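# Pull out and quarter-turn the nearest yellow rod

## Task

Take the yellow rod closest to right_arm, slide it outward to the end of its travel, then rotate it by 90 degrees so its player figures are horizontal, and finish with the robot no longer in contact with that rod.

## Robot and tools

Robot: two 6-joint arms, left_arm and right_arm, each with a two-finger gripper and a fisheye wrist camera (cam_left_wrist and cam_right_wrist, both 672x504). left_arm sits on the +y side of the scene.

Frames. Scene frame: origin on the table surface halfway between the nominal arm bases, +x pointing out across the table, +z up. Calibrated bases in the scene frame: left_arm at (-0.028, +0.289, +0.027) m, quat_wxyz (1, 0, 0, -0.012); right_arm at (-0.040, -0.349, +0.007) m, quat_wxyz (1, 0, 0, +0.016). Each arm's end_effector_position and end_effector_quat_wxyz are given in that arm's own base frame, not the scene frame, and may be off by a few cm. end_effector_position is the point between the pads, about 1 cm behind the fingertips. The fingers point along the gripper's +z and close along its y.

Row layout. Every row holds 14 numbers in [-1, 1]: six joint numbers plus an opening for left_arm, then the same seven for right_arm. Send all 14 even when one arm is idle. Joint order within each arm: wrist pitch (joint4), shoulder (joint2), wrist yaw (joint5), wrist roll (joint6), elbow (joint3), waist (joint1). Joint numbers are offsets, not poses: they are scaled so 1.0 equals 1.202 rad for the waist, 1.258 shoulder, 1.3 elbow, 2.073 wrist pitch, 2.022 wrist yaw and wrist roll, and they count from the Joint targets line as it stood when the action (or move) began, not from the previous row. Sending the same offset again therefore moves further. The opening is absolute: +1 fully open (0.094 m pad gap), -1 shut. To keep an arm still, send 0 for its joints; to keep a gripper as it is, repeat its current command (0 means half-open, not unchanged).

Joint ranges (rad): waist -2.618..3.054, shoulder 0..3.142, elbow 0..3.142, wrist pitch -1.571..1.571, wrist yaw -1.571..1.571, wrist roll -2.094..2.094. An action asking any joint to go beyond its range by over 0.059 rad is rejected for both arms; if the first action fails this, the whole call is rejected. Joints that hit their true end report "joint sent to its limit".

Tools.
- execute_actions(actions, cameras): actions is a list of actions; each action is up to 15 rows, one row per 1/30 s step, 0.5 s per action, the last row held if fewer are given. An empty list just reports state and images.
- move(target, speed, blend, opening_speed, blocking, cameras): target is one 14-number row or a list of up to 15 rows; every row is an offset from the same starting Joint targets. Joints travel in sync toward it. speed is the fastest joint's top rate in rad/s (0.01 to 2, default 0.5), one value or one per target. blend (rad) rounds corners in a list. opening_speed (0.2 or more, per second on the -1..+1 scale) ramps gripper commands. blocking=false returns after about 0.5 s while motion continues. There is no obstacle avoidance. The result adds a move: line with done, off_target, moving, held or fault, and the worst-off joint per arm.
- wait(seconds 0 to 10): lets time pass holding commands.
- stop(): brakes a running move.
- zoom_image(camera, region=[x0,y0,x1,y1]) on the latest image, region at most 504x504 px.
- read_manual(section) gives licence text only.
- finished_scene(scene) ends the scene (scene number 1 to 3); call it only once the rod is out, turned and released.

Result lines. Joint positions and Joint velocities: per arm, joints in the order above (rad, rad/s) then the pad gap (m). Joint targets: the base for your next offsets. Tool commands: current gripper commands. grip_measured: finger opening on the command scale; it tracks the command until force limits, so it does not reveal contact. Joint torques: include arm weight, have offsets; entries 2, 5 and 6 wrap at ±28 N m. "joint command not followed" means the clearance check altered targets. Step readings list joint angles at some steps of execute_actions calls. MOTOR HOT warns of heating (fault at 90 °C folds that arm).

Motion limits. Per step each joint target may lead its measured angle by at most 0.202 (waist), 0.258 (shoulder), 0.3 (elbow), 0.573 (wrist pitch), 0.522 (yaw, roll) rad, and targets implying more than 200 mm of hand travel are scaled back, so big jumps take several actions; tiny turns may not start. Simulated time keeps running while you think.

Avoid: fast contact with the rod or table, pushing against the rod's end stop, arm-to-arm contact, dropping or flinging the rod, holding a stretched pose or pushing against something for long (heat), and any fault. Move slowly near contact, release by commanding an opening well above grip_measured, then back the gripper away so nothing touches the rod. If an arm gets stuck pressing, command its targets back past its measured positions.

Each tool is called as a command line: name --argument value for each argument, lists and objects as JSON in quotes; but a table of rows of numbers goes row by row, as --pt "numbers of a row", without its own name.

## Session

execute_actions --actions '[]'

Scene clock: 0.00 s.
left_arm: end_effector_position=(+0.4007, +0.0076, +0.1253) grip_measured=+1.000 end_effector_quat_wxyz=(+0.625, -0.028, +0.778, +0.057) | right_arm: end_effector_position=(+0.3999, -0.0295, +0.1148) grip_measured=+1.000 end_effector_quat_wxyz=(+0.608, +0.063, +0.791, -0.024)
Joint names: [wrist pitch, shoulder, wrist yaw, wrist roll, elbow, waist]
Joint positions: left_arm=[0.966 1.539 -0.191 0.014 0.356 -0.068 0.094] | right_arm=[0.914 1.54 0.071 0.059 0.363 -0.045 0.094]
Joint velocities: within noise
Joint torques (N m): no reading
Heat: left arm: 47 °C; right arm: 43 °C.
Joint targets: left_arm=[0.960 1.536 -0.192 0.015 0.359 -0.068] | right_arm=[0.904 1.538 0.071 0.060 0.365 -0.045]
Tool commands: left_gripper/opening=+1.0 right_gripper/opening=+1.0

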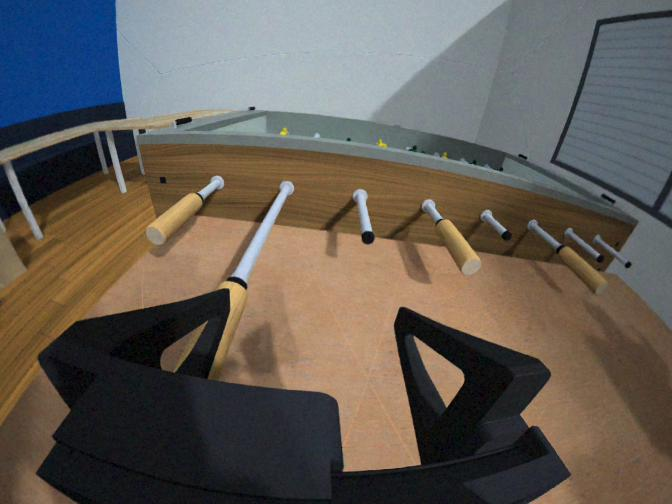

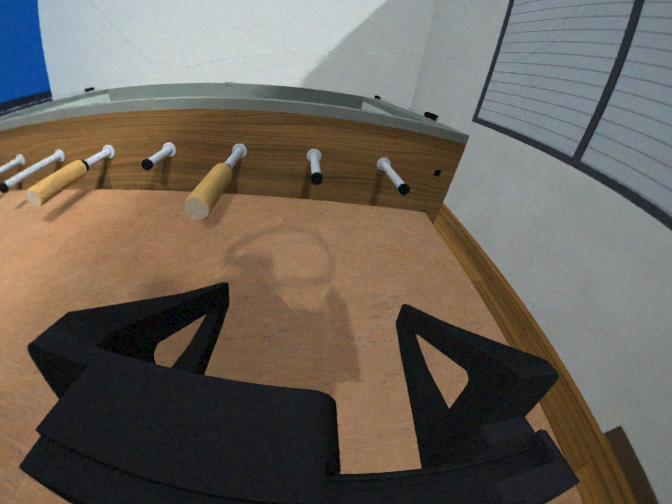

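zoom_image --camera "cam_right_wrist" --region '[0, 60, 480, 260]'

zoom_image --camera "cam_left_wrist" --region '[130, 80, 634, 300]'

Scaled by 1.050 from the camera's 672x504 image, which has a finer 960x720 frame.

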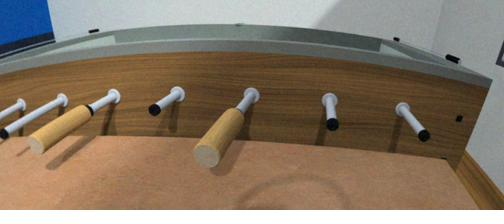

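Scaled by 1.000.

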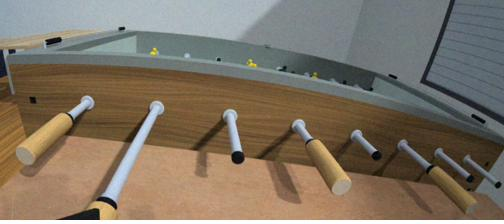

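move --target '[0,0,0,0,0,0,1,-0.703,-0.102,0,0,0.998,0,1]' --speed 1.2

Scene clock: 56.47 s.
left_arm: end_effector_position=(+0.4007, +0.0076, +0.1253) grip_measured=+1.000 end_effector_quat_wxyz=(+0.625, -0.028, +0.778, +0.057) | right_arm: end_effector_position=(+0.4372, -0.0312, +0.4243) grip_measured=+1.000 end_effector_quat_wxyz=(+0.596, +0.063, +0.800, -0.024)
Joint names: [wrist pitch, shoulder, wrist yaw, wrist roll, elbow, waist]
Joint positions: left_arm=[0.966 1.539 -0.191 0.014 0.356 -0.068 0.094] | right_arm=[-0.534 1.407 0.071 0.059 1.648 -0.045 0.094]
Joint velocities: within noise
Joint torques (N m): left_arm=[1.85 -6.32 -0.04 0 5.35 -0.05] | right_arm=[1.56 -4.51 0.05 0.01 7.99 0.05]
Heat: left arm: 46 °C; right arm: 43 °C.
Joint targets: left_arm=[0.960 1.536 -0.192 0.015 0.359 -0.068] | right_arm=[-0.553 1.410 0.071 0.060 1.663 -0.045]
move: done
camera_calibration:
cam_right_wrist: T_world_to_cam=[[-0.123665, -0.981108, 0.148777, -0.0489603], [-0.652256, -0.0326232, -0.757296, 0.63815], [0.747843, -0.190692, -0.635899, 0.0547545], [0, 0, 0, 1]] pos_world=[0.369235, -0.0167755, 0.525371]

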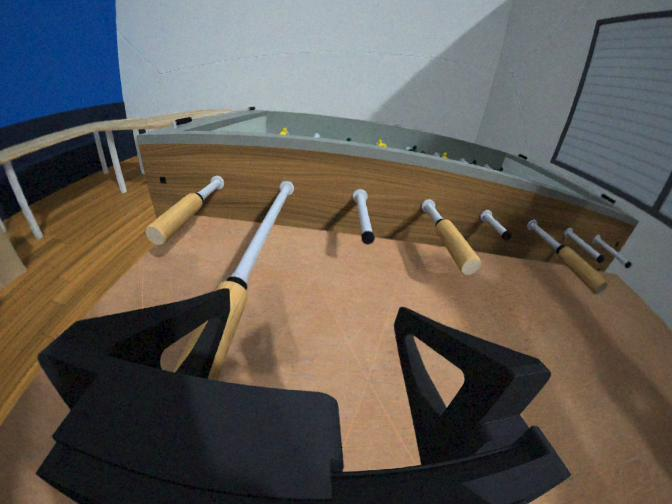

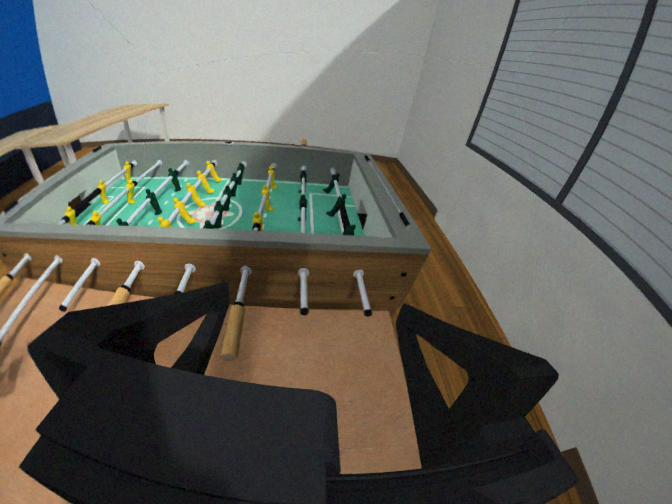

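zoom_image --camera "cam_right_wrist" --region '[100, 140, 440, 380]'

Scaled by 1.482 from the camera's 672x504 image, which has a finer 960x720 frame.

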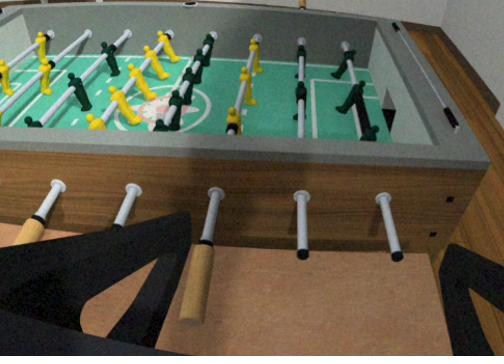

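move --pt "0 0 0 0 0 0 1 0.772 0.194 0.123 -0.030 -0.812 0.303 1" --pt "0 0 0 0 0 0 1 0.960 0.616 0.0997 -0.030 -0.705 0.264 1" --speed 1.2 --blend 0.1

zoom_image --camera "cam_right_wrist" --region '[84, 100, 588, 504]'

Scene clock: 132.87 s.
left_arm: end_effector_position=(+0.4007, +0.0076, +0.1253) grip_measured=+1.000 end_effector_quat_wxyz=(+0.625, -0.028, +0.778, +0.057) | right_arm: end_effector_position=(+0.4958, +0.0919, +0.1010) grip_measured=+1.000 end_effector_quat_wxyz=(+0.706, +0.003, +0.708, +0.002)
Joint names: [wrist pitch, shoulder, wrist yaw, wrist roll, elbow, waist]
Joint positions: left_arm=[0.966 1.539 -0.191 0.014 0.356 -0.068 0.094] | right_arm=[1.438 2.17 0.28 0.007 0.73 0.279 0.094]
Joint velocities: within noise
Joint torques (N m): left_arm=[1.84 -6.34 -0.04 0.02 5.29 -0.03] | right_arm=[1.72 -7.19 -0.04 -0.08 5.19 -0.54]
Heat: left arm: 45 °C; right arm: 45 °C.
Joint targets: left_arm=[0.960 1.536 -0.192 0.015 0.359 -0.068] | right_arm=[1.437 2.184 0.272 -0.001 0.746 0.272]
move: done
camera_calibration:
cam_right_wrist: T_world_to_cam=[[-0.049495, -0.983884, 0.171819, 0.0883651], [-0.400797, -0.138006, -0.905713, 0.335537], [0.914829, -0.113693, -0.387508, -0.286219], [0, 0, 0, 1]] pos_world=[0.400698, 0.100706, 0.177805]

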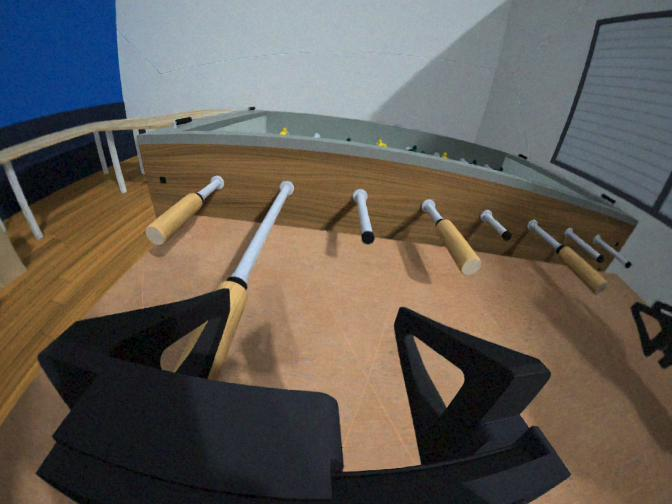

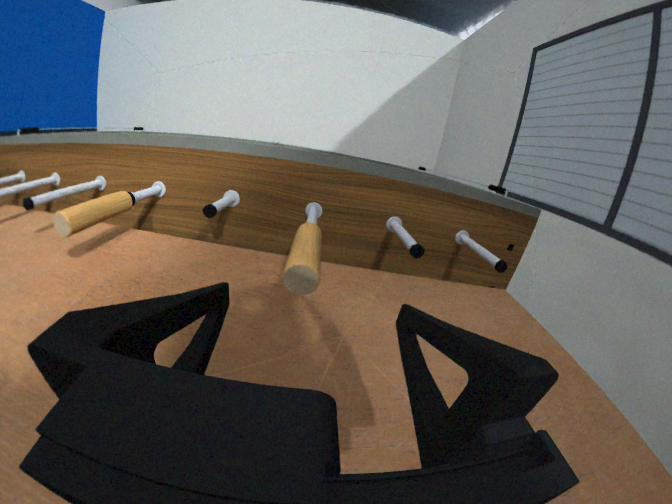

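Scaled by 1.000.

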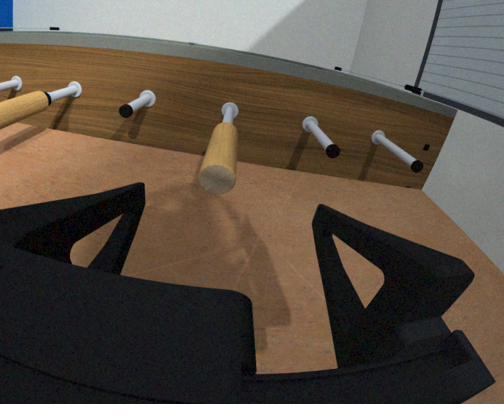

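move --target '[0,0,0,0,0,0,1,0.0265,0.061,0.016,0.7774,0.017,0.0266,0.4]' --speed 1.2

zoom_image --camera "cam_right_wrist" --region '[84, 80, 588, 504]'

Scene clock: 207.30 s.
left_arm: end_effector_position=(+0.4007, +0.0076, +0.1253) grip_measured=+1.000 end_effector_quat_wxyz=(+0.625, -0.028, +0.778, +0.057) | right_arm: end_effector_position=(+0.4975, +0.0982, +0.0887) grip_measured=+0.402 end_effector_quat_wxyz=(+0.502, +0.499, +0.497, +0.502)
Joint names: [wrist pitch, shoulder, wrist yaw, wrist roll, elbow, waist]
Joint positions: left_arm=[0.966 1.539 -0.191 0.014 0.356 -0.068 0.094] | right_arm=[1.496 2.239 0.297 1.57 0.751 0.296 0.066]
Joint velocities: within noise
Joint torques (N m): left_arm=[1.84 -6.35 -0.05 0 5.29 -0.02] | right_arm=[1.68 -6.83 0.12 0.03 4.97 0.8]
Heat: left arm: 44 °C; right arm: 46 °C.
Joint targets: left_arm=[0.960 1.536 -0.192 0.015 0.359 -0.068] | right_arm=[1.492 2.261 0.305 1.571 0.768 0.304]
move: done
camera_calibration:
cam_right_wrist: T_world_to_cam=[[-0.0417186, -0.176878, -0.983348, 0.116006], [-0.396685, 0.906241, -0.146179, 0.154], [0.917006, 0.383981, -0.107972, -0.366512], [0, 0, 0, 1]] pos_world=[0.402023, 0.021691, 0.0970127]

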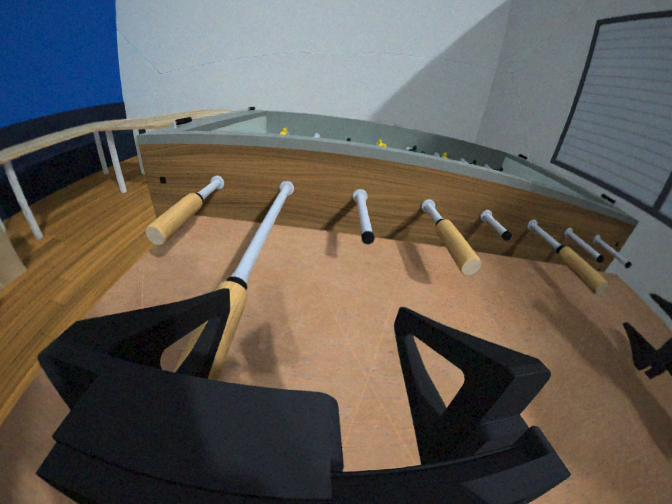

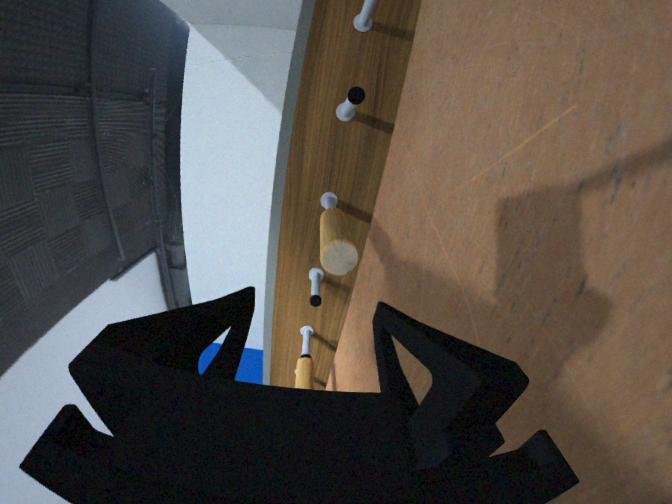

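Scaled by 1.000.

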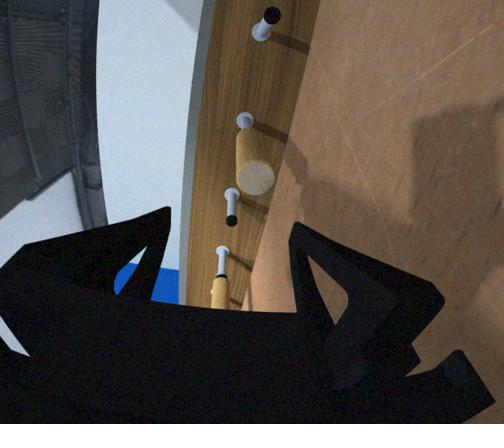

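move --target '[0,0,0,0,0,0,1,-0.0347,0.0898,-0.0131,0,0.143,-0.0212,0.4]' --speed 0.5

zoom_image --camera "cam_right_wrist" --region '[184, 160, 488, 404]'

Scene clock: 231.27 s.
left_arm: end_effector_position=(+0.4007, +0.0076, +0.1253) grip_measured=+1.000 end_effector_quat_wxyz=(+0.625, -0.028, +0.778, +0.057) | right_arm: end_effector_position=(+0.5361, +0.1074, +0.0809) grip_measured=+0.402 end_effector_quat_wxyz=(+0.504, +0.494, +0.492, +0.509)
Joint names: [wrist pitch, shoulder, wrist yaw, wrist roll, elbow, waist]
Joint positions: left_arm=[0.966 1.539 -0.191 0.014 0.356 -0.068 0.094] | right_arm=[1.442 2.35 0.286 1.57 0.937 0.288 0.066]
Joint velocities: within noise
Joint torques (N m): left_arm=[1.84 -6.32 -0.05 0.02 5.33 -0.05] | right_arm=[1.48 -7.79 -0.04 0.02 5.35 -0.77]
Heat: left arm: 44 °C; right arm: 45 °C.
Joint targets: left_arm=[0.960 1.536 -0.192 0.015 0.359 -0.068] | right_arm=[1.420 2.374 0.278 1.571 0.954 0.279]
move: done
camera_calibration:
cam_right_wrist: T_world_to_cam=[[-0.021283, -0.170493, -0.985129, 0.100114], [-0.39684, 0.905845, -0.148198, 0.160086], [0.917641, 0.387785, -0.0869375, -0.408793], [0, 0, 0, 1]] pos_world=[0.440784, 0.0305795, 0.0868103]

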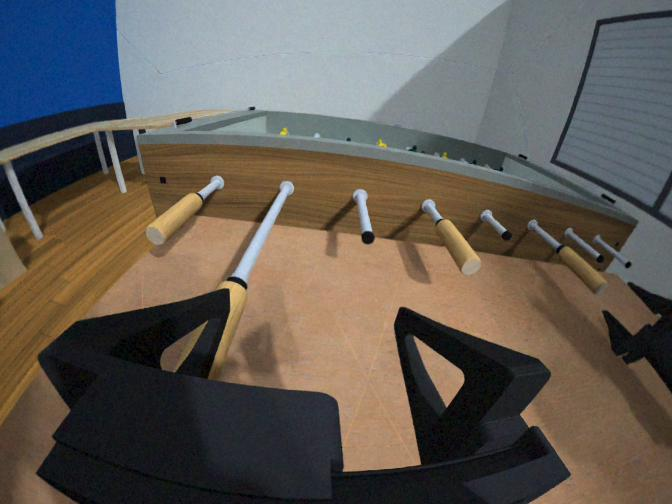

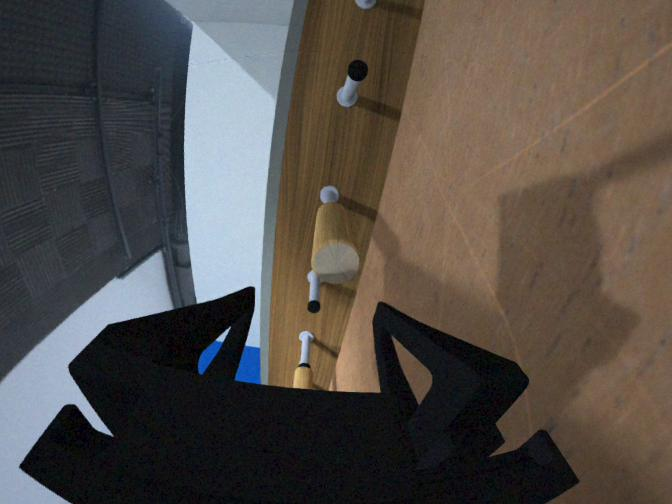

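Scaled by 1.658 from the camera's 672x504 image, which has a finer 960x720 frame.

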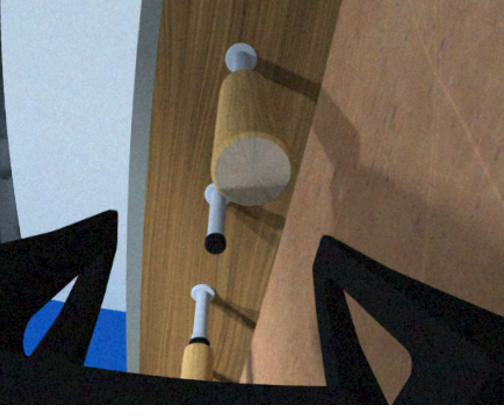

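move --target '[0,0,0,0,0,0,1,-0.1066,0.1043,-0.0264,0,0.2507,-0.0452,0.4]' --speed 0.4

zoom_image --camera "cam_right_wrist" --region '[184, 160, 488, 404]'

Scene clock: 261.43 s.
left_arm: end_effector_position=(+0.4007, +0.0076, +0.1253) grip_measured=+1.000 end_effector_quat_wxyz=(+0.625, -0.028, +0.778, +0.057) | right_arm: end_effector_position=(+0.6055, +0.1020, +0.0734) grip_measured=+0.402 end_effector_quat_wxyz=(+0.501, +0.499, +0.499, +0.501)
Joint names: [wrist pitch, shoulder, wrist yaw, wrist roll, elbow, waist]
Joint positions: left_arm=[0.966 1.539 -0.191 0.014 0.356 -0.068 0.094] | right_arm=[1.221 2.477 0.233 1.57 1.26 0.232 0.066]
Joint velocities: within noise
Joint torques (N m): left_arm=[1.85 -6.37 -0.05 0.02 5.33 -0.06] | right_arm=[1.49 -9.09 -0.04 0.02 6.63 -0.62]
Heat: left arm: 43 °C; right arm: 45 °C.
Joint targets: left_arm=[0.960 1.536 -0.192 0.015 0.359 -0.068] | right_arm=[1.199 2.505 0.225 1.571 1.280 0.225]
move: done
camera_calibration:
cam_right_wrist: T_world_to_cam=[[-0.0454632, -0.177606, -0.983051, 0.108477], [-0.397954, 0.905834, -0.145251, 0.191891], [0.916278, 0.384606, -0.111861, -0.468049], [0, 0, 0, 1]] pos_world=[0.510158, 0.0254588, 0.0821543]

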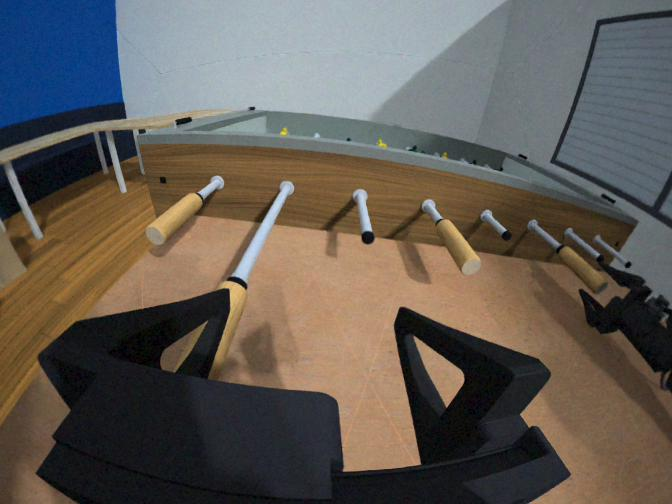

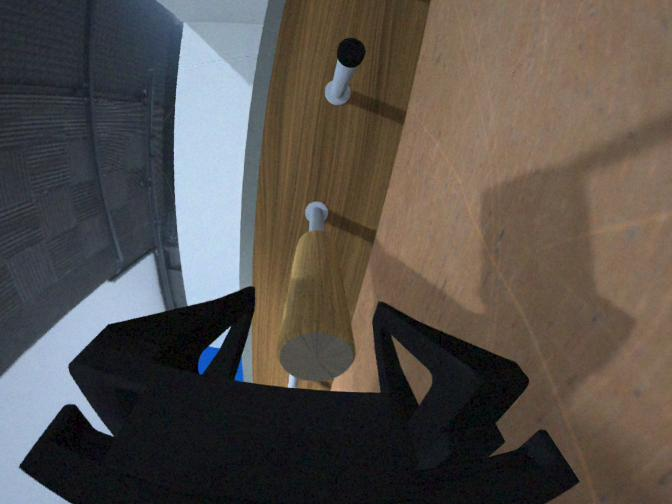

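Scaled by 1.658 from the camera's 672x504 image, which has a finer 960x720 frame.

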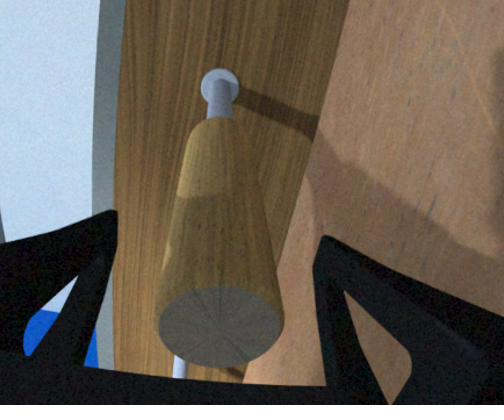

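move --target '[0,0,0,0,0,0,1,0,0,0,0,0,0,-0.52]' --opening_speed 0.5

zoom_image --camera "cam_right_wrist" --region '[184, 160, 488, 404]'

Scene clock: 290.27 s.
left_arm: end_effector_position=(+0.4007, +0.0076, +0.1253) grip_measured=+1.000 end_effector_quat_wxyz=(+0.625, -0.028, +0.778, +0.057) | right_arm: end_effector_position=(+0.6055, +0.1020, +0.0732) grip_measured=-0.309 end_effector_quat_wxyz=(+0.501, +0.499, +0.499, +0.501)
Joint names: [wrist pitch, shoulder, wrist yaw, wrist roll, elbow, waist]
Joint positions: left_arm=[0.966 1.539 -0.191 0.014 0.356 -0.068 0.094] | right_arm=[1.22 2.477 0.233 1.571 1.26 0.232 0.032]
Joint velocities: within noise
Joint torques (N m): left_arm=[1.84 -6.32 -0.05 0 5.29 -0.01] | right_arm=[1.54 -9.09 -0.04 0.01 6.63 -0.62]
Heat: left arm: 43 °C; right arm: 45 °C.
Joint targets: left_arm=[0.960 1.536 -0.192 0.015 0.359 -0.068] | right_arm=[1.199 2.505 0.225 1.571 1.280 0.225]
move: done
camera_calibration:
cam_right_wrist: T_world_to_cam=[[-0.0461928, -0.177403, -0.983054, 0.108715], [-0.398063, 0.905863, -0.144769, 0.191892], [0.916194, 0.38463, -0.112462, -0.467978], [0, 0, 0, 1]] pos_world=[0.510166, 0.025457, 0.0820233]

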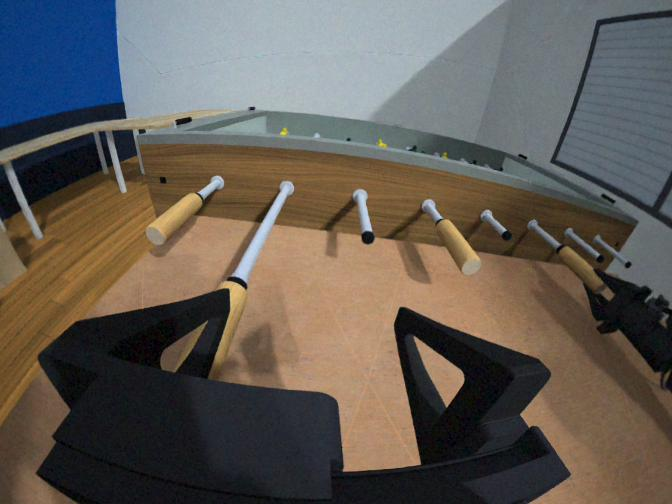

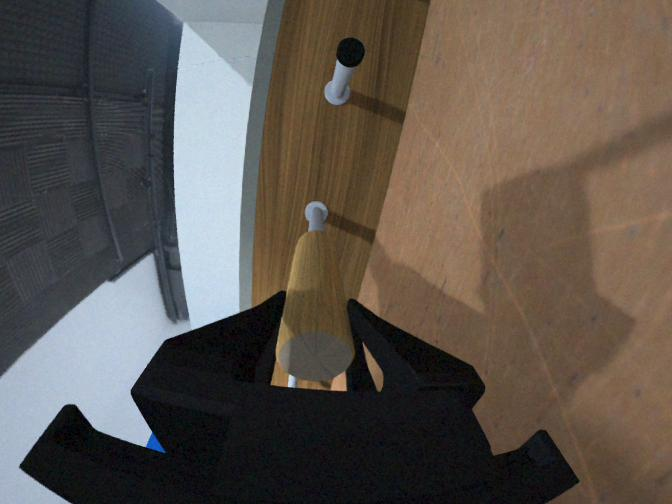

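Scaled by 1.658 from the camera's 672x504 image, which has a finer 960x720 frame.

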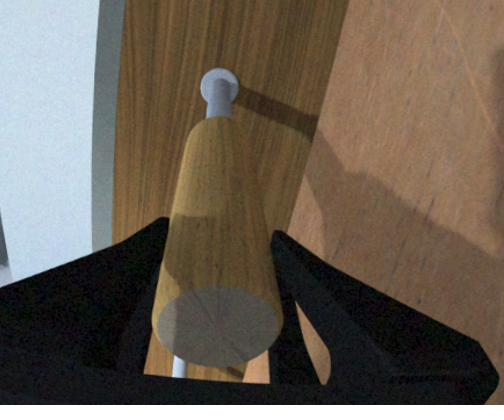

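move --target '[0,0,0,0,0,0,1,0,0,0,-0.777,0,0,-0.52]' --speed 1.0

zoom_image --camera "cam_right_wrist" --region '[84, 100, 588, 504]'

zoom_image --camera "cam_left_wrist" --region '[390, 100, 672, 350]'

Scene clock: 300.90 s.
left_arm: end_effector_position=(+0.4007, +0.0076, +0.1253) grip_measured=+1.000 end_effector_quat_wxyz=(+0.625, -0.028, +0.778, +0.057) | right_arm: end_effector_position=(+0.6062, +0.0982, +0.0745) grip_measured=-0.309 end_effector_quat_wxyz=(+0.709, +0.017, +0.705, +0.001)
Joint names: [wrist pitch, shoulder, wrist yaw, wrist roll, elbow, waist]
Joint positions: left_arm=[0.966 1.539 -0.191 0.014 0.356 -0.068 0.094] | right_arm=[1.22 2.477 0.255 0.023 1.263 0.232 0.032]
Joint velocities: within noise
Joint torques (N m): left_arm=[1.85 -6.34 -0.04 0.02 5.29 -0.05] | right_arm=[1.54 -9.1 -0.29 -0.28 6.37 -0.64]
Heat: left arm: 43 °C; right arm: 45 °C.
Joint targets: left_arm=[0.960 1.536 -0.192 0.015 0.359 -0.068] | right_arm=[1.199 2.505 0.225 0.000 1.280 0.225]
move: done
camera_calibration:
cam_right_wrist: T_world_to_cam=[[-0.0722861, -0.98552, 0.153381, 0.119913], [-0.395626, -0.112835, -0.911454, 0.351479], [0.915562, -0.126567, -0.381741, -0.396308], [0, 0, 0, 1]] pos_world=[0.510567, 0.107677, 0.150677]

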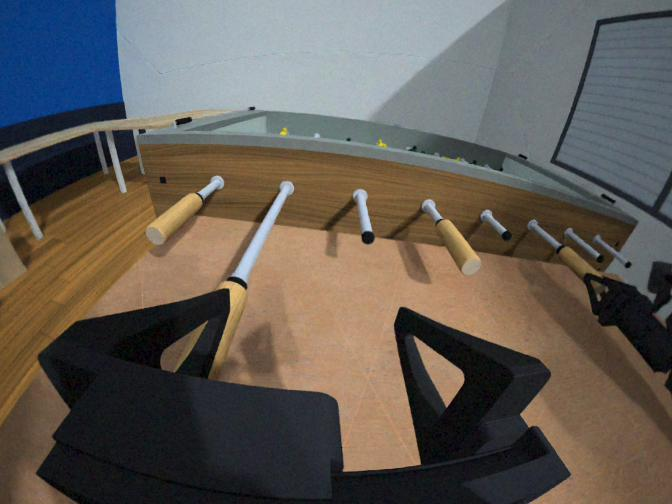

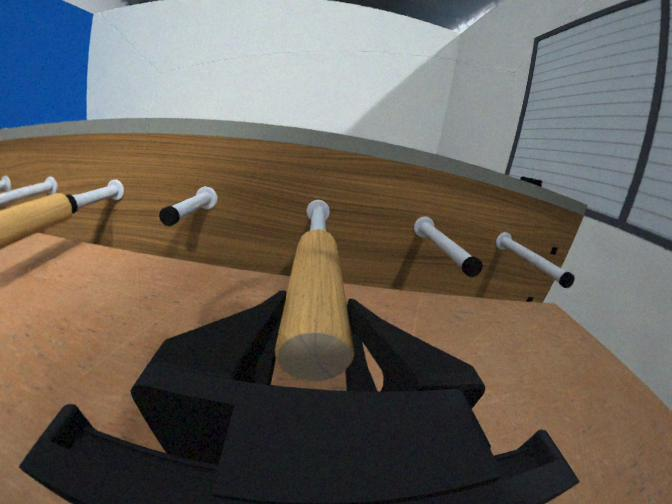

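Scaled by 1.000.

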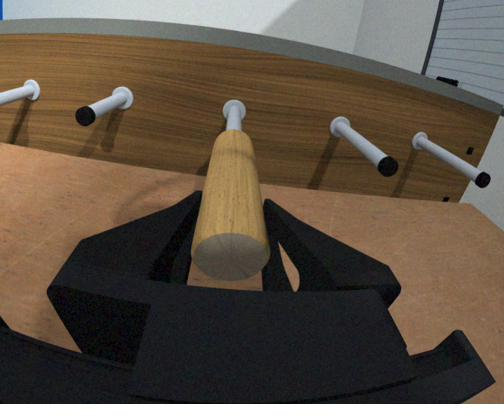

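Scaled by 1.787 from the camera's 672x504 image, which has a finer 960x720 frame.

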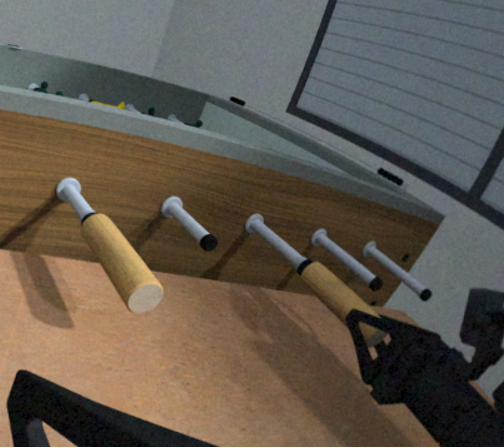

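move --target '[0,0,0,0,0,0,1,0.0658,-0.0843,0.0251,-0.012,-0.1665,0.0289,-0.52]' --speed 0.4

Scene clock: 327.03 s.
left_arm: end_effector_position=(+0.4007, +0.0076, +0.1253) grip_measured=+1.000 end_effector_quat_wxyz=(+0.625, -0.028, +0.778, +0.057) | right_arm: end_effector_position=(+0.5690, +0.0986, +0.0728) grip_measured=-0.309 end_effector_quat_wxyz=(+0.712, +0.010, +0.702, -0.009)
Joint names: [wrist pitch, shoulder, wrist yaw, wrist roll, elbow, waist]
Joint positions: left_arm=[0.966 1.539 -0.191 0.014 0.356 -0.068 0.094] | right_arm=[1.347 2.418 0.282 -0.002 1.085 0.256 0.032]
Joint velocities: within noise
Joint torques (N m): left_arm=[1.84 -6.32 -0.04 0 5.31 -0.08] | right_arm=[1.61 -11.95 -0.03 -0.23 2.92 0.35]
Heat: left arm: 43 °C; right arm: 45 °C.
Joint targets: left_arm=[0.960 1.536 -0.192 0.015 0.359 -0.068] | right_arm=[1.336 2.399 0.276 -0.024 1.064 0.259]
move: done
camera_calibration:
cam_right_wrist: T_world_to_cam=[[-0.0773899, -0.981425, 0.175546, 0.118716], [-0.39, -0.132244, -0.911269, 0.333995], [0.917557, -0.138986, -0.372521, -0.363438], [0, 0, 0, 1]] pos_world=[0.47292, 0.110167, 0.148131]

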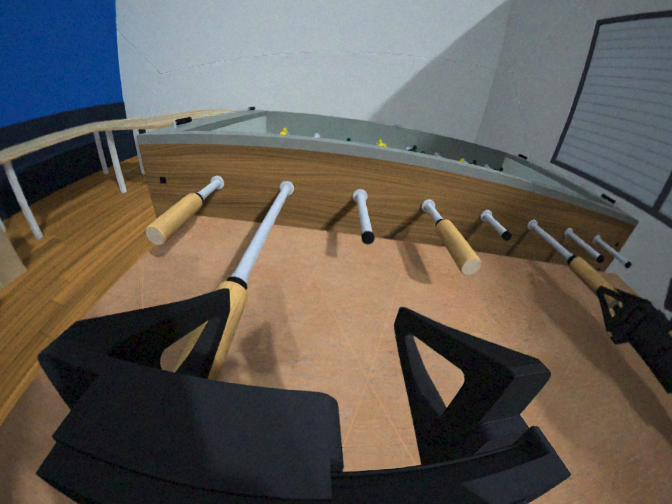

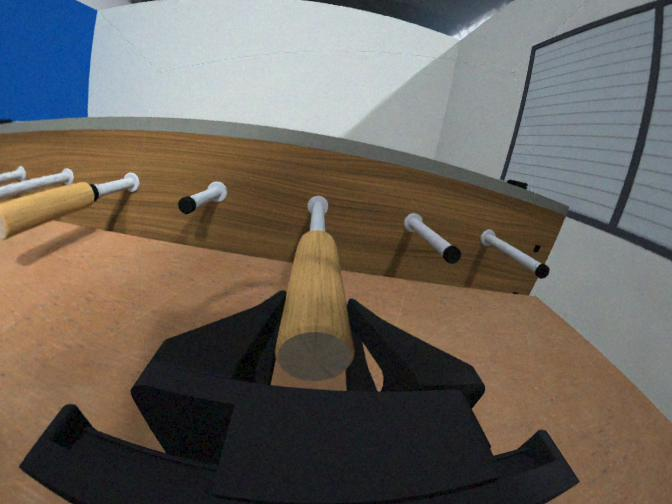

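move --target '[0,0,0,0,0,0,1,-0.0007,-0.1534,0.0252,0.0218,-0.2251,0.0444,-0.52]' --speed 0.4 --cameras '["cam_right_wrist"]'

Scene clock: 356.70 s.
left_arm: end_effector_position=(+0.4007, +0.0076, +0.1253) grip_measured=+1.000 end_effector_quat_wxyz=(+0.625, -0.028, +0.778, +0.057) | right_arm: end_effector_position=(+0.5041, +0.1000, +0.0715) grip_measured=-0.309 end_effector_quat_wxyz=(+0.677, +0.006, +0.736, -0.011)
Joint names: [wrist pitch, shoulder, wrist yaw, wrist roll, elbow, waist]
Joint positions: left_arm=[0.966 1.539 -0.191 0.014 0.356 -0.068 0.094] | right_arm=[1.353 2.228 0.33 0.019 0.788 0.307 0.032]
Joint velocities: within noise
Joint torques (N m): left_arm=[1.84 -6.35 -0.04 0.02 5.31 -0.06] | right_arm=[1.56 -10.55 0.02 0.01 2.67 0.59]
Heat: left arm: 43 °C; right arm: 45 °C.
Joint targets: left_arm=[0.960 1.536 -0.192 0.015 0.359 -0.068] | right_arm=[1.334 2.206 0.327 0.020 0.771 0.313]
move: done
camera_calibration:
cam_right_wrist: T_world_to_cam=[[-0.0577945, -0.979977, 0.190539, 0.104247], [-0.475929, -0.140729, -0.868151, 0.34877], [0.877582, -0.140858, -0.458266, -0.277743], [0, 0, 0, 1]] pos_world=[0.415757, 0.11212, 0.155642]
Images, in order (width x height): cam_right_wrist 672x504.

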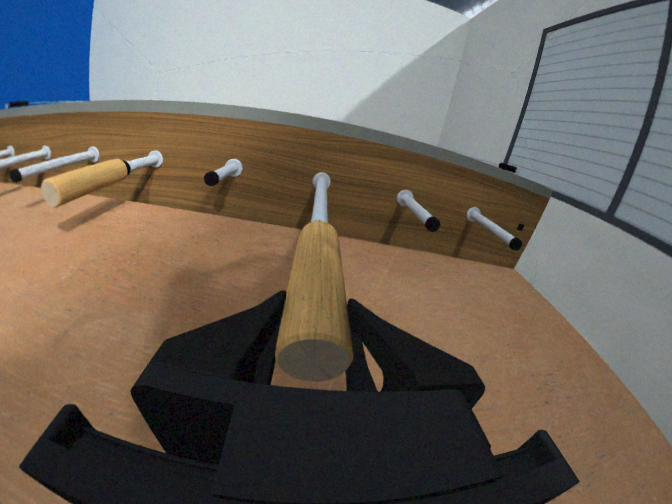

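move --target '[0,0,0,0,0,0,1,-0.0464,-0.1343,0.02,0.0198,-0.1322,0.0376,-0.52]' --speed 0.25

Scene clock: 364.07 s.
left_arm: end_effector_position=(+0.4007, +0.0076, +0.1253) grip_measured=+1.000 end_effector_quat_wxyz=(+0.625, -0.028, +0.778, +0.057) | right_arm: end_effector_position=(+0.4722, +0.1023, +0.0714) grip_measured=-0.309 end_effector_quat_wxyz=(+0.642, +0.001, +0.766, -0.009)
Joint names: [wrist pitch, shoulder, wrist yaw, wrist roll, elbow, waist]
Joint positions: left_arm=[0.966 1.539 -0.191 0.014 0.356 -0.068 0.094] | right_arm=[1.233 2.083 0.348 0.051 0.664 0.338 0.032]
Joint velocities: within noise
Joint torques (N m): left_arm=[1.83 -6.38 -0.04 0.01 5.37 -0.08] | right_arm=[1.75 -11.64 0.29 0.11 -0.64 1.87]
Heat: left arm: 42 °C; right arm: 45 °C.
Joint targets: left_arm=[0.960 1.536 -0.192 0.015 0.359 -0.068] | right_arm=[1.238 2.037 0.367 0.060 0.599 0.358]
move: off_target (right_arm); right_arm: the elbow is farthest, 0.065 rad from its target
camera_calibration:
cam_right_wrist: T_world_to_cam=[[-0.0310473, -0.979954, 0.196792, 0.0916084], [-0.552615, -0.147229, -0.82033, 0.367261], [0.832858, -0.134219, -0.536966, -0.22342], [0, 0, 0, 1]] pos_world=[0.391876, 0.113856, 0.163278]

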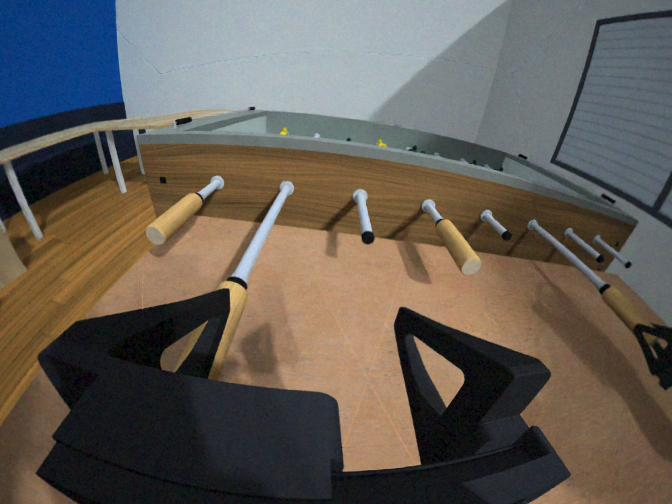

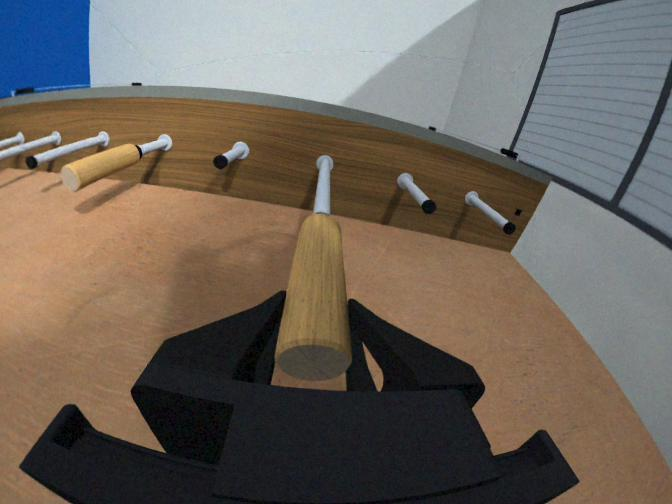

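move --target '[-0.73,-0.1,0.1,0,1.0,-0.25,1,0,0.0223,-0.0074,0,0.035,-0.0125,-0.52]' --speed 1.2

zoom_image --camera "cam_left_wrist" --region '[340, 100, 672, 400]'

Scene clock: 378.57 s.
left_arm: end_effector_position=(+0.4126, -0.1560, +0.4171) grip_measured=+1.000 end_effector_quat_wxyz=(+0.581, +0.152, +0.793, -0.103) | right_arm: end_effector_position=(+0.4744, +0.1032, +0.0732) grip_measured=-0.309 end_effector_quat_wxyz=(+0.644, +0.002, +0.765, -0.008)
Joint names: [wrist pitch, shoulder, wrist yaw, wrist roll, elbow, waist]
Joint positions: left_arm=[-0.535 1.415 -0.001 0.014 1.64 -0.364 0.094] | right_arm=[1.228 2.083 0.348 0.053 0.673 0.338 0.032]
Joint velocities: within noise
Joint torques (N m): left_arm=[1.72 -7.05 0.11 0.01 8.27 -0.51] | right_arm=[1.81 -9.31 0.13 0.09 2.04 0.51]
Heat: left arm: 42 °C; right arm: 45 °C.
Joint targets: left_arm=[-0.554 1.410 0.010 0.015 1.659 -0.368] | right_arm=[1.238 2.065 0.352 0.060 0.645 0.343]
move: done
camera_calibration:
cam_left_wrist: T_world_to_cam=[[-0.370674, -0.914258, 0.163501, -0.0685066], [-0.636358, 0.121781, -0.76172, 0.634788], [0.676498, -0.386395, -0.626937, 0.0432725], [0, 0, 0, 1]] pos_world=[0.349285, -0.123218, 0.521861]
cam_right_wrist: T_world_to_cam=[[-0.031641, -0.98051, 0.193903, 0.0926885], [-0.549641, -0.144964, -0.822728, 0.368571], [0.834802, -0.132609, -0.534341, -0.225441], [0, 0, 0, 1]] pos_world=[0.393713, 0.114416, 0.164799]

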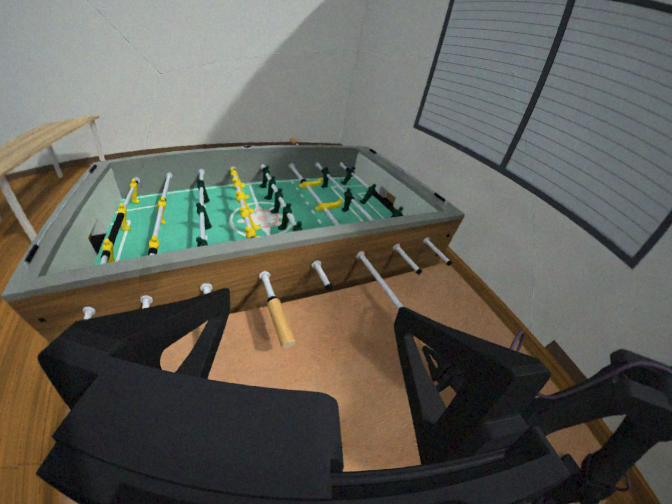

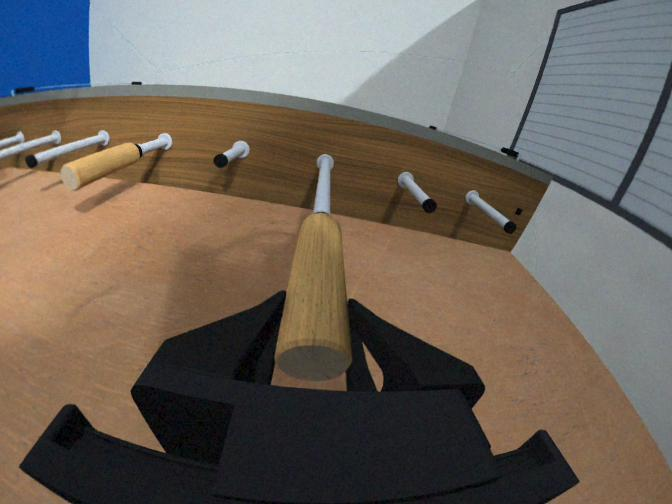

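Scaled by 1.518 from the camera's 672x504 image, which has a finer 960x720 frame.

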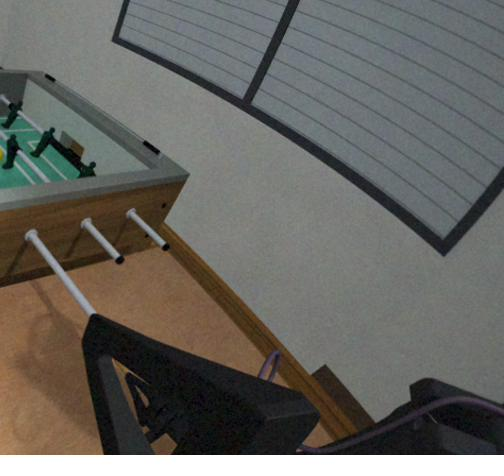

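zoom_image --camera "cam_left_wrist" --region '[210, 150, 450, 290]'

Scaled by 2.100 from the camera's 672x504 image, which has a finer 960x720 frame.

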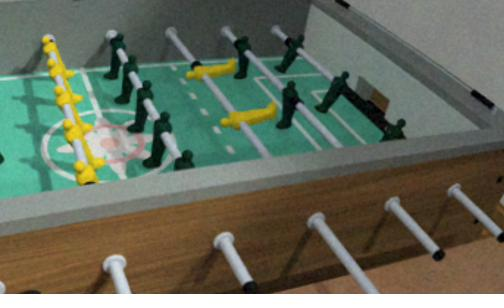

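move --pt "0 0 0 0 0 0 1 0 -0.012 0 0 -0.019 0.007 -0.52" --pt "0 0 0 0 0 0 1 0 -0.012 0 0 -0.019 0.007 0.6" --pt "0 0 0 0 0 0 1 0.0617 -0.0874 0.047 0.012 -0.197 0.08 0.6" --speed 0.4 --opening_speed 1.5

zoom_image --camera "cam_left_wrist" --region '[210, 150, 450, 290]'

Scene clock: 402.57 s.
left_arm: end_effector_position=(+0.4125, -0.1561, +0.4169) grip_measured=+1.000 end_effector_quat_wxyz=(+0.581, +0.152, +0.793, -0.103) | right_arm: end_effector_position=(+0.4035, +0.1036, +0.0692) grip_measured=+0.598 end_effector_quat_wxyz=(+0.638, +0.000, +0.770, -0.009)
Joint names: [wrist pitch, shoulder, wrist yaw, wrist roll, elbow, waist]
Joint positions: left_arm=[-0.536 1.415 0 0.014 1.64 -0.364 0.094] | right_arm=[1.366 1.972 0.438 0.074 0.401 0.431 0.075]
Joint velocities: within noise
Joint torques (N m): left_arm=[1.72 -7.04 0.1 0.01 8.27 -0.46] | right_arm=[1.71 -7.53 0.2 0.13 2.29 0.73]
Heat: left arm: 43 °C; right arm: 45 °C.
Joint targets: left_arm=[-0.554 1.410 0.011 0.015 1.659 -0.368] | right_arm=[1.366 1.955 0.447 0.084 0.389 0.439]
move: done; target 2's new numbers were sent with right_arm's elbow 0.053 rad from that target
camera_calibration:
cam_left_wrist: T_world_to_cam=[[-0.370883, -0.91415, 0.163632, -0.0684968], [-0.636888, 0.122137, -0.76122, 0.634671], [0.675884, -0.386539, -0.62751, 0.0436653], [0, 0, 0, 1]] pos_world=[0.349297, -0.123255, 0.521733]
cam_right_wrist: T_world_to_cam=[[-0.0271611, -0.979846, 0.197898, 0.0895042], [-0.561153, -0.14889, -0.814211, 0.33088], [0.827267, -0.133166, -0.545799, -0.164395], [0, 0, 0, 1]] pos_world=[0.324104, 0.115073, 0.161967]

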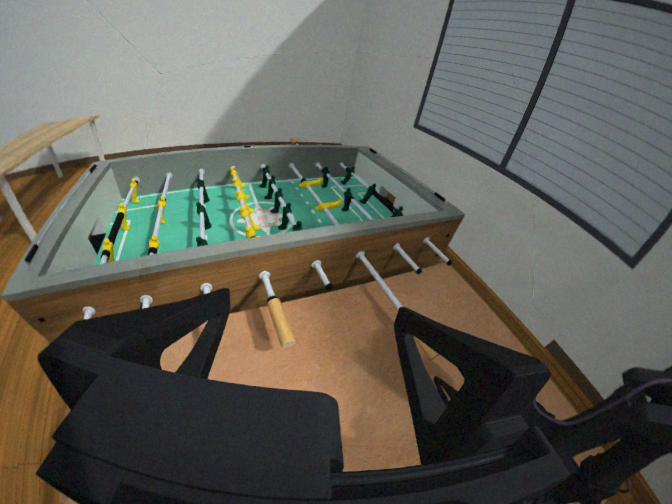

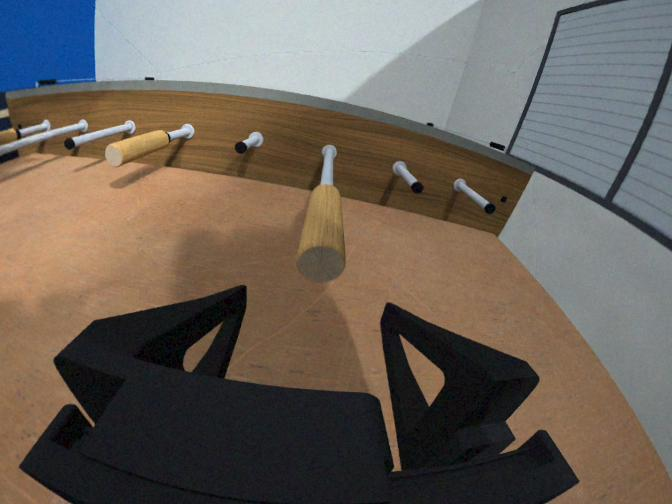

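Scaled by 2.100 from the camera's 672x504 image, which has a finer 960x720 frame.

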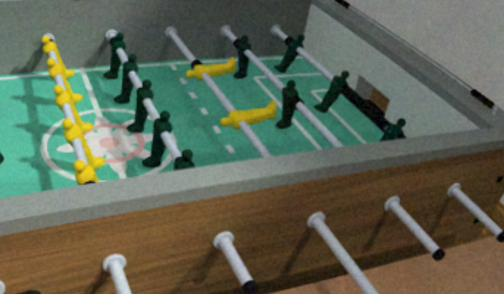

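finished_scene --scene 1

The scene is finished: the task was done.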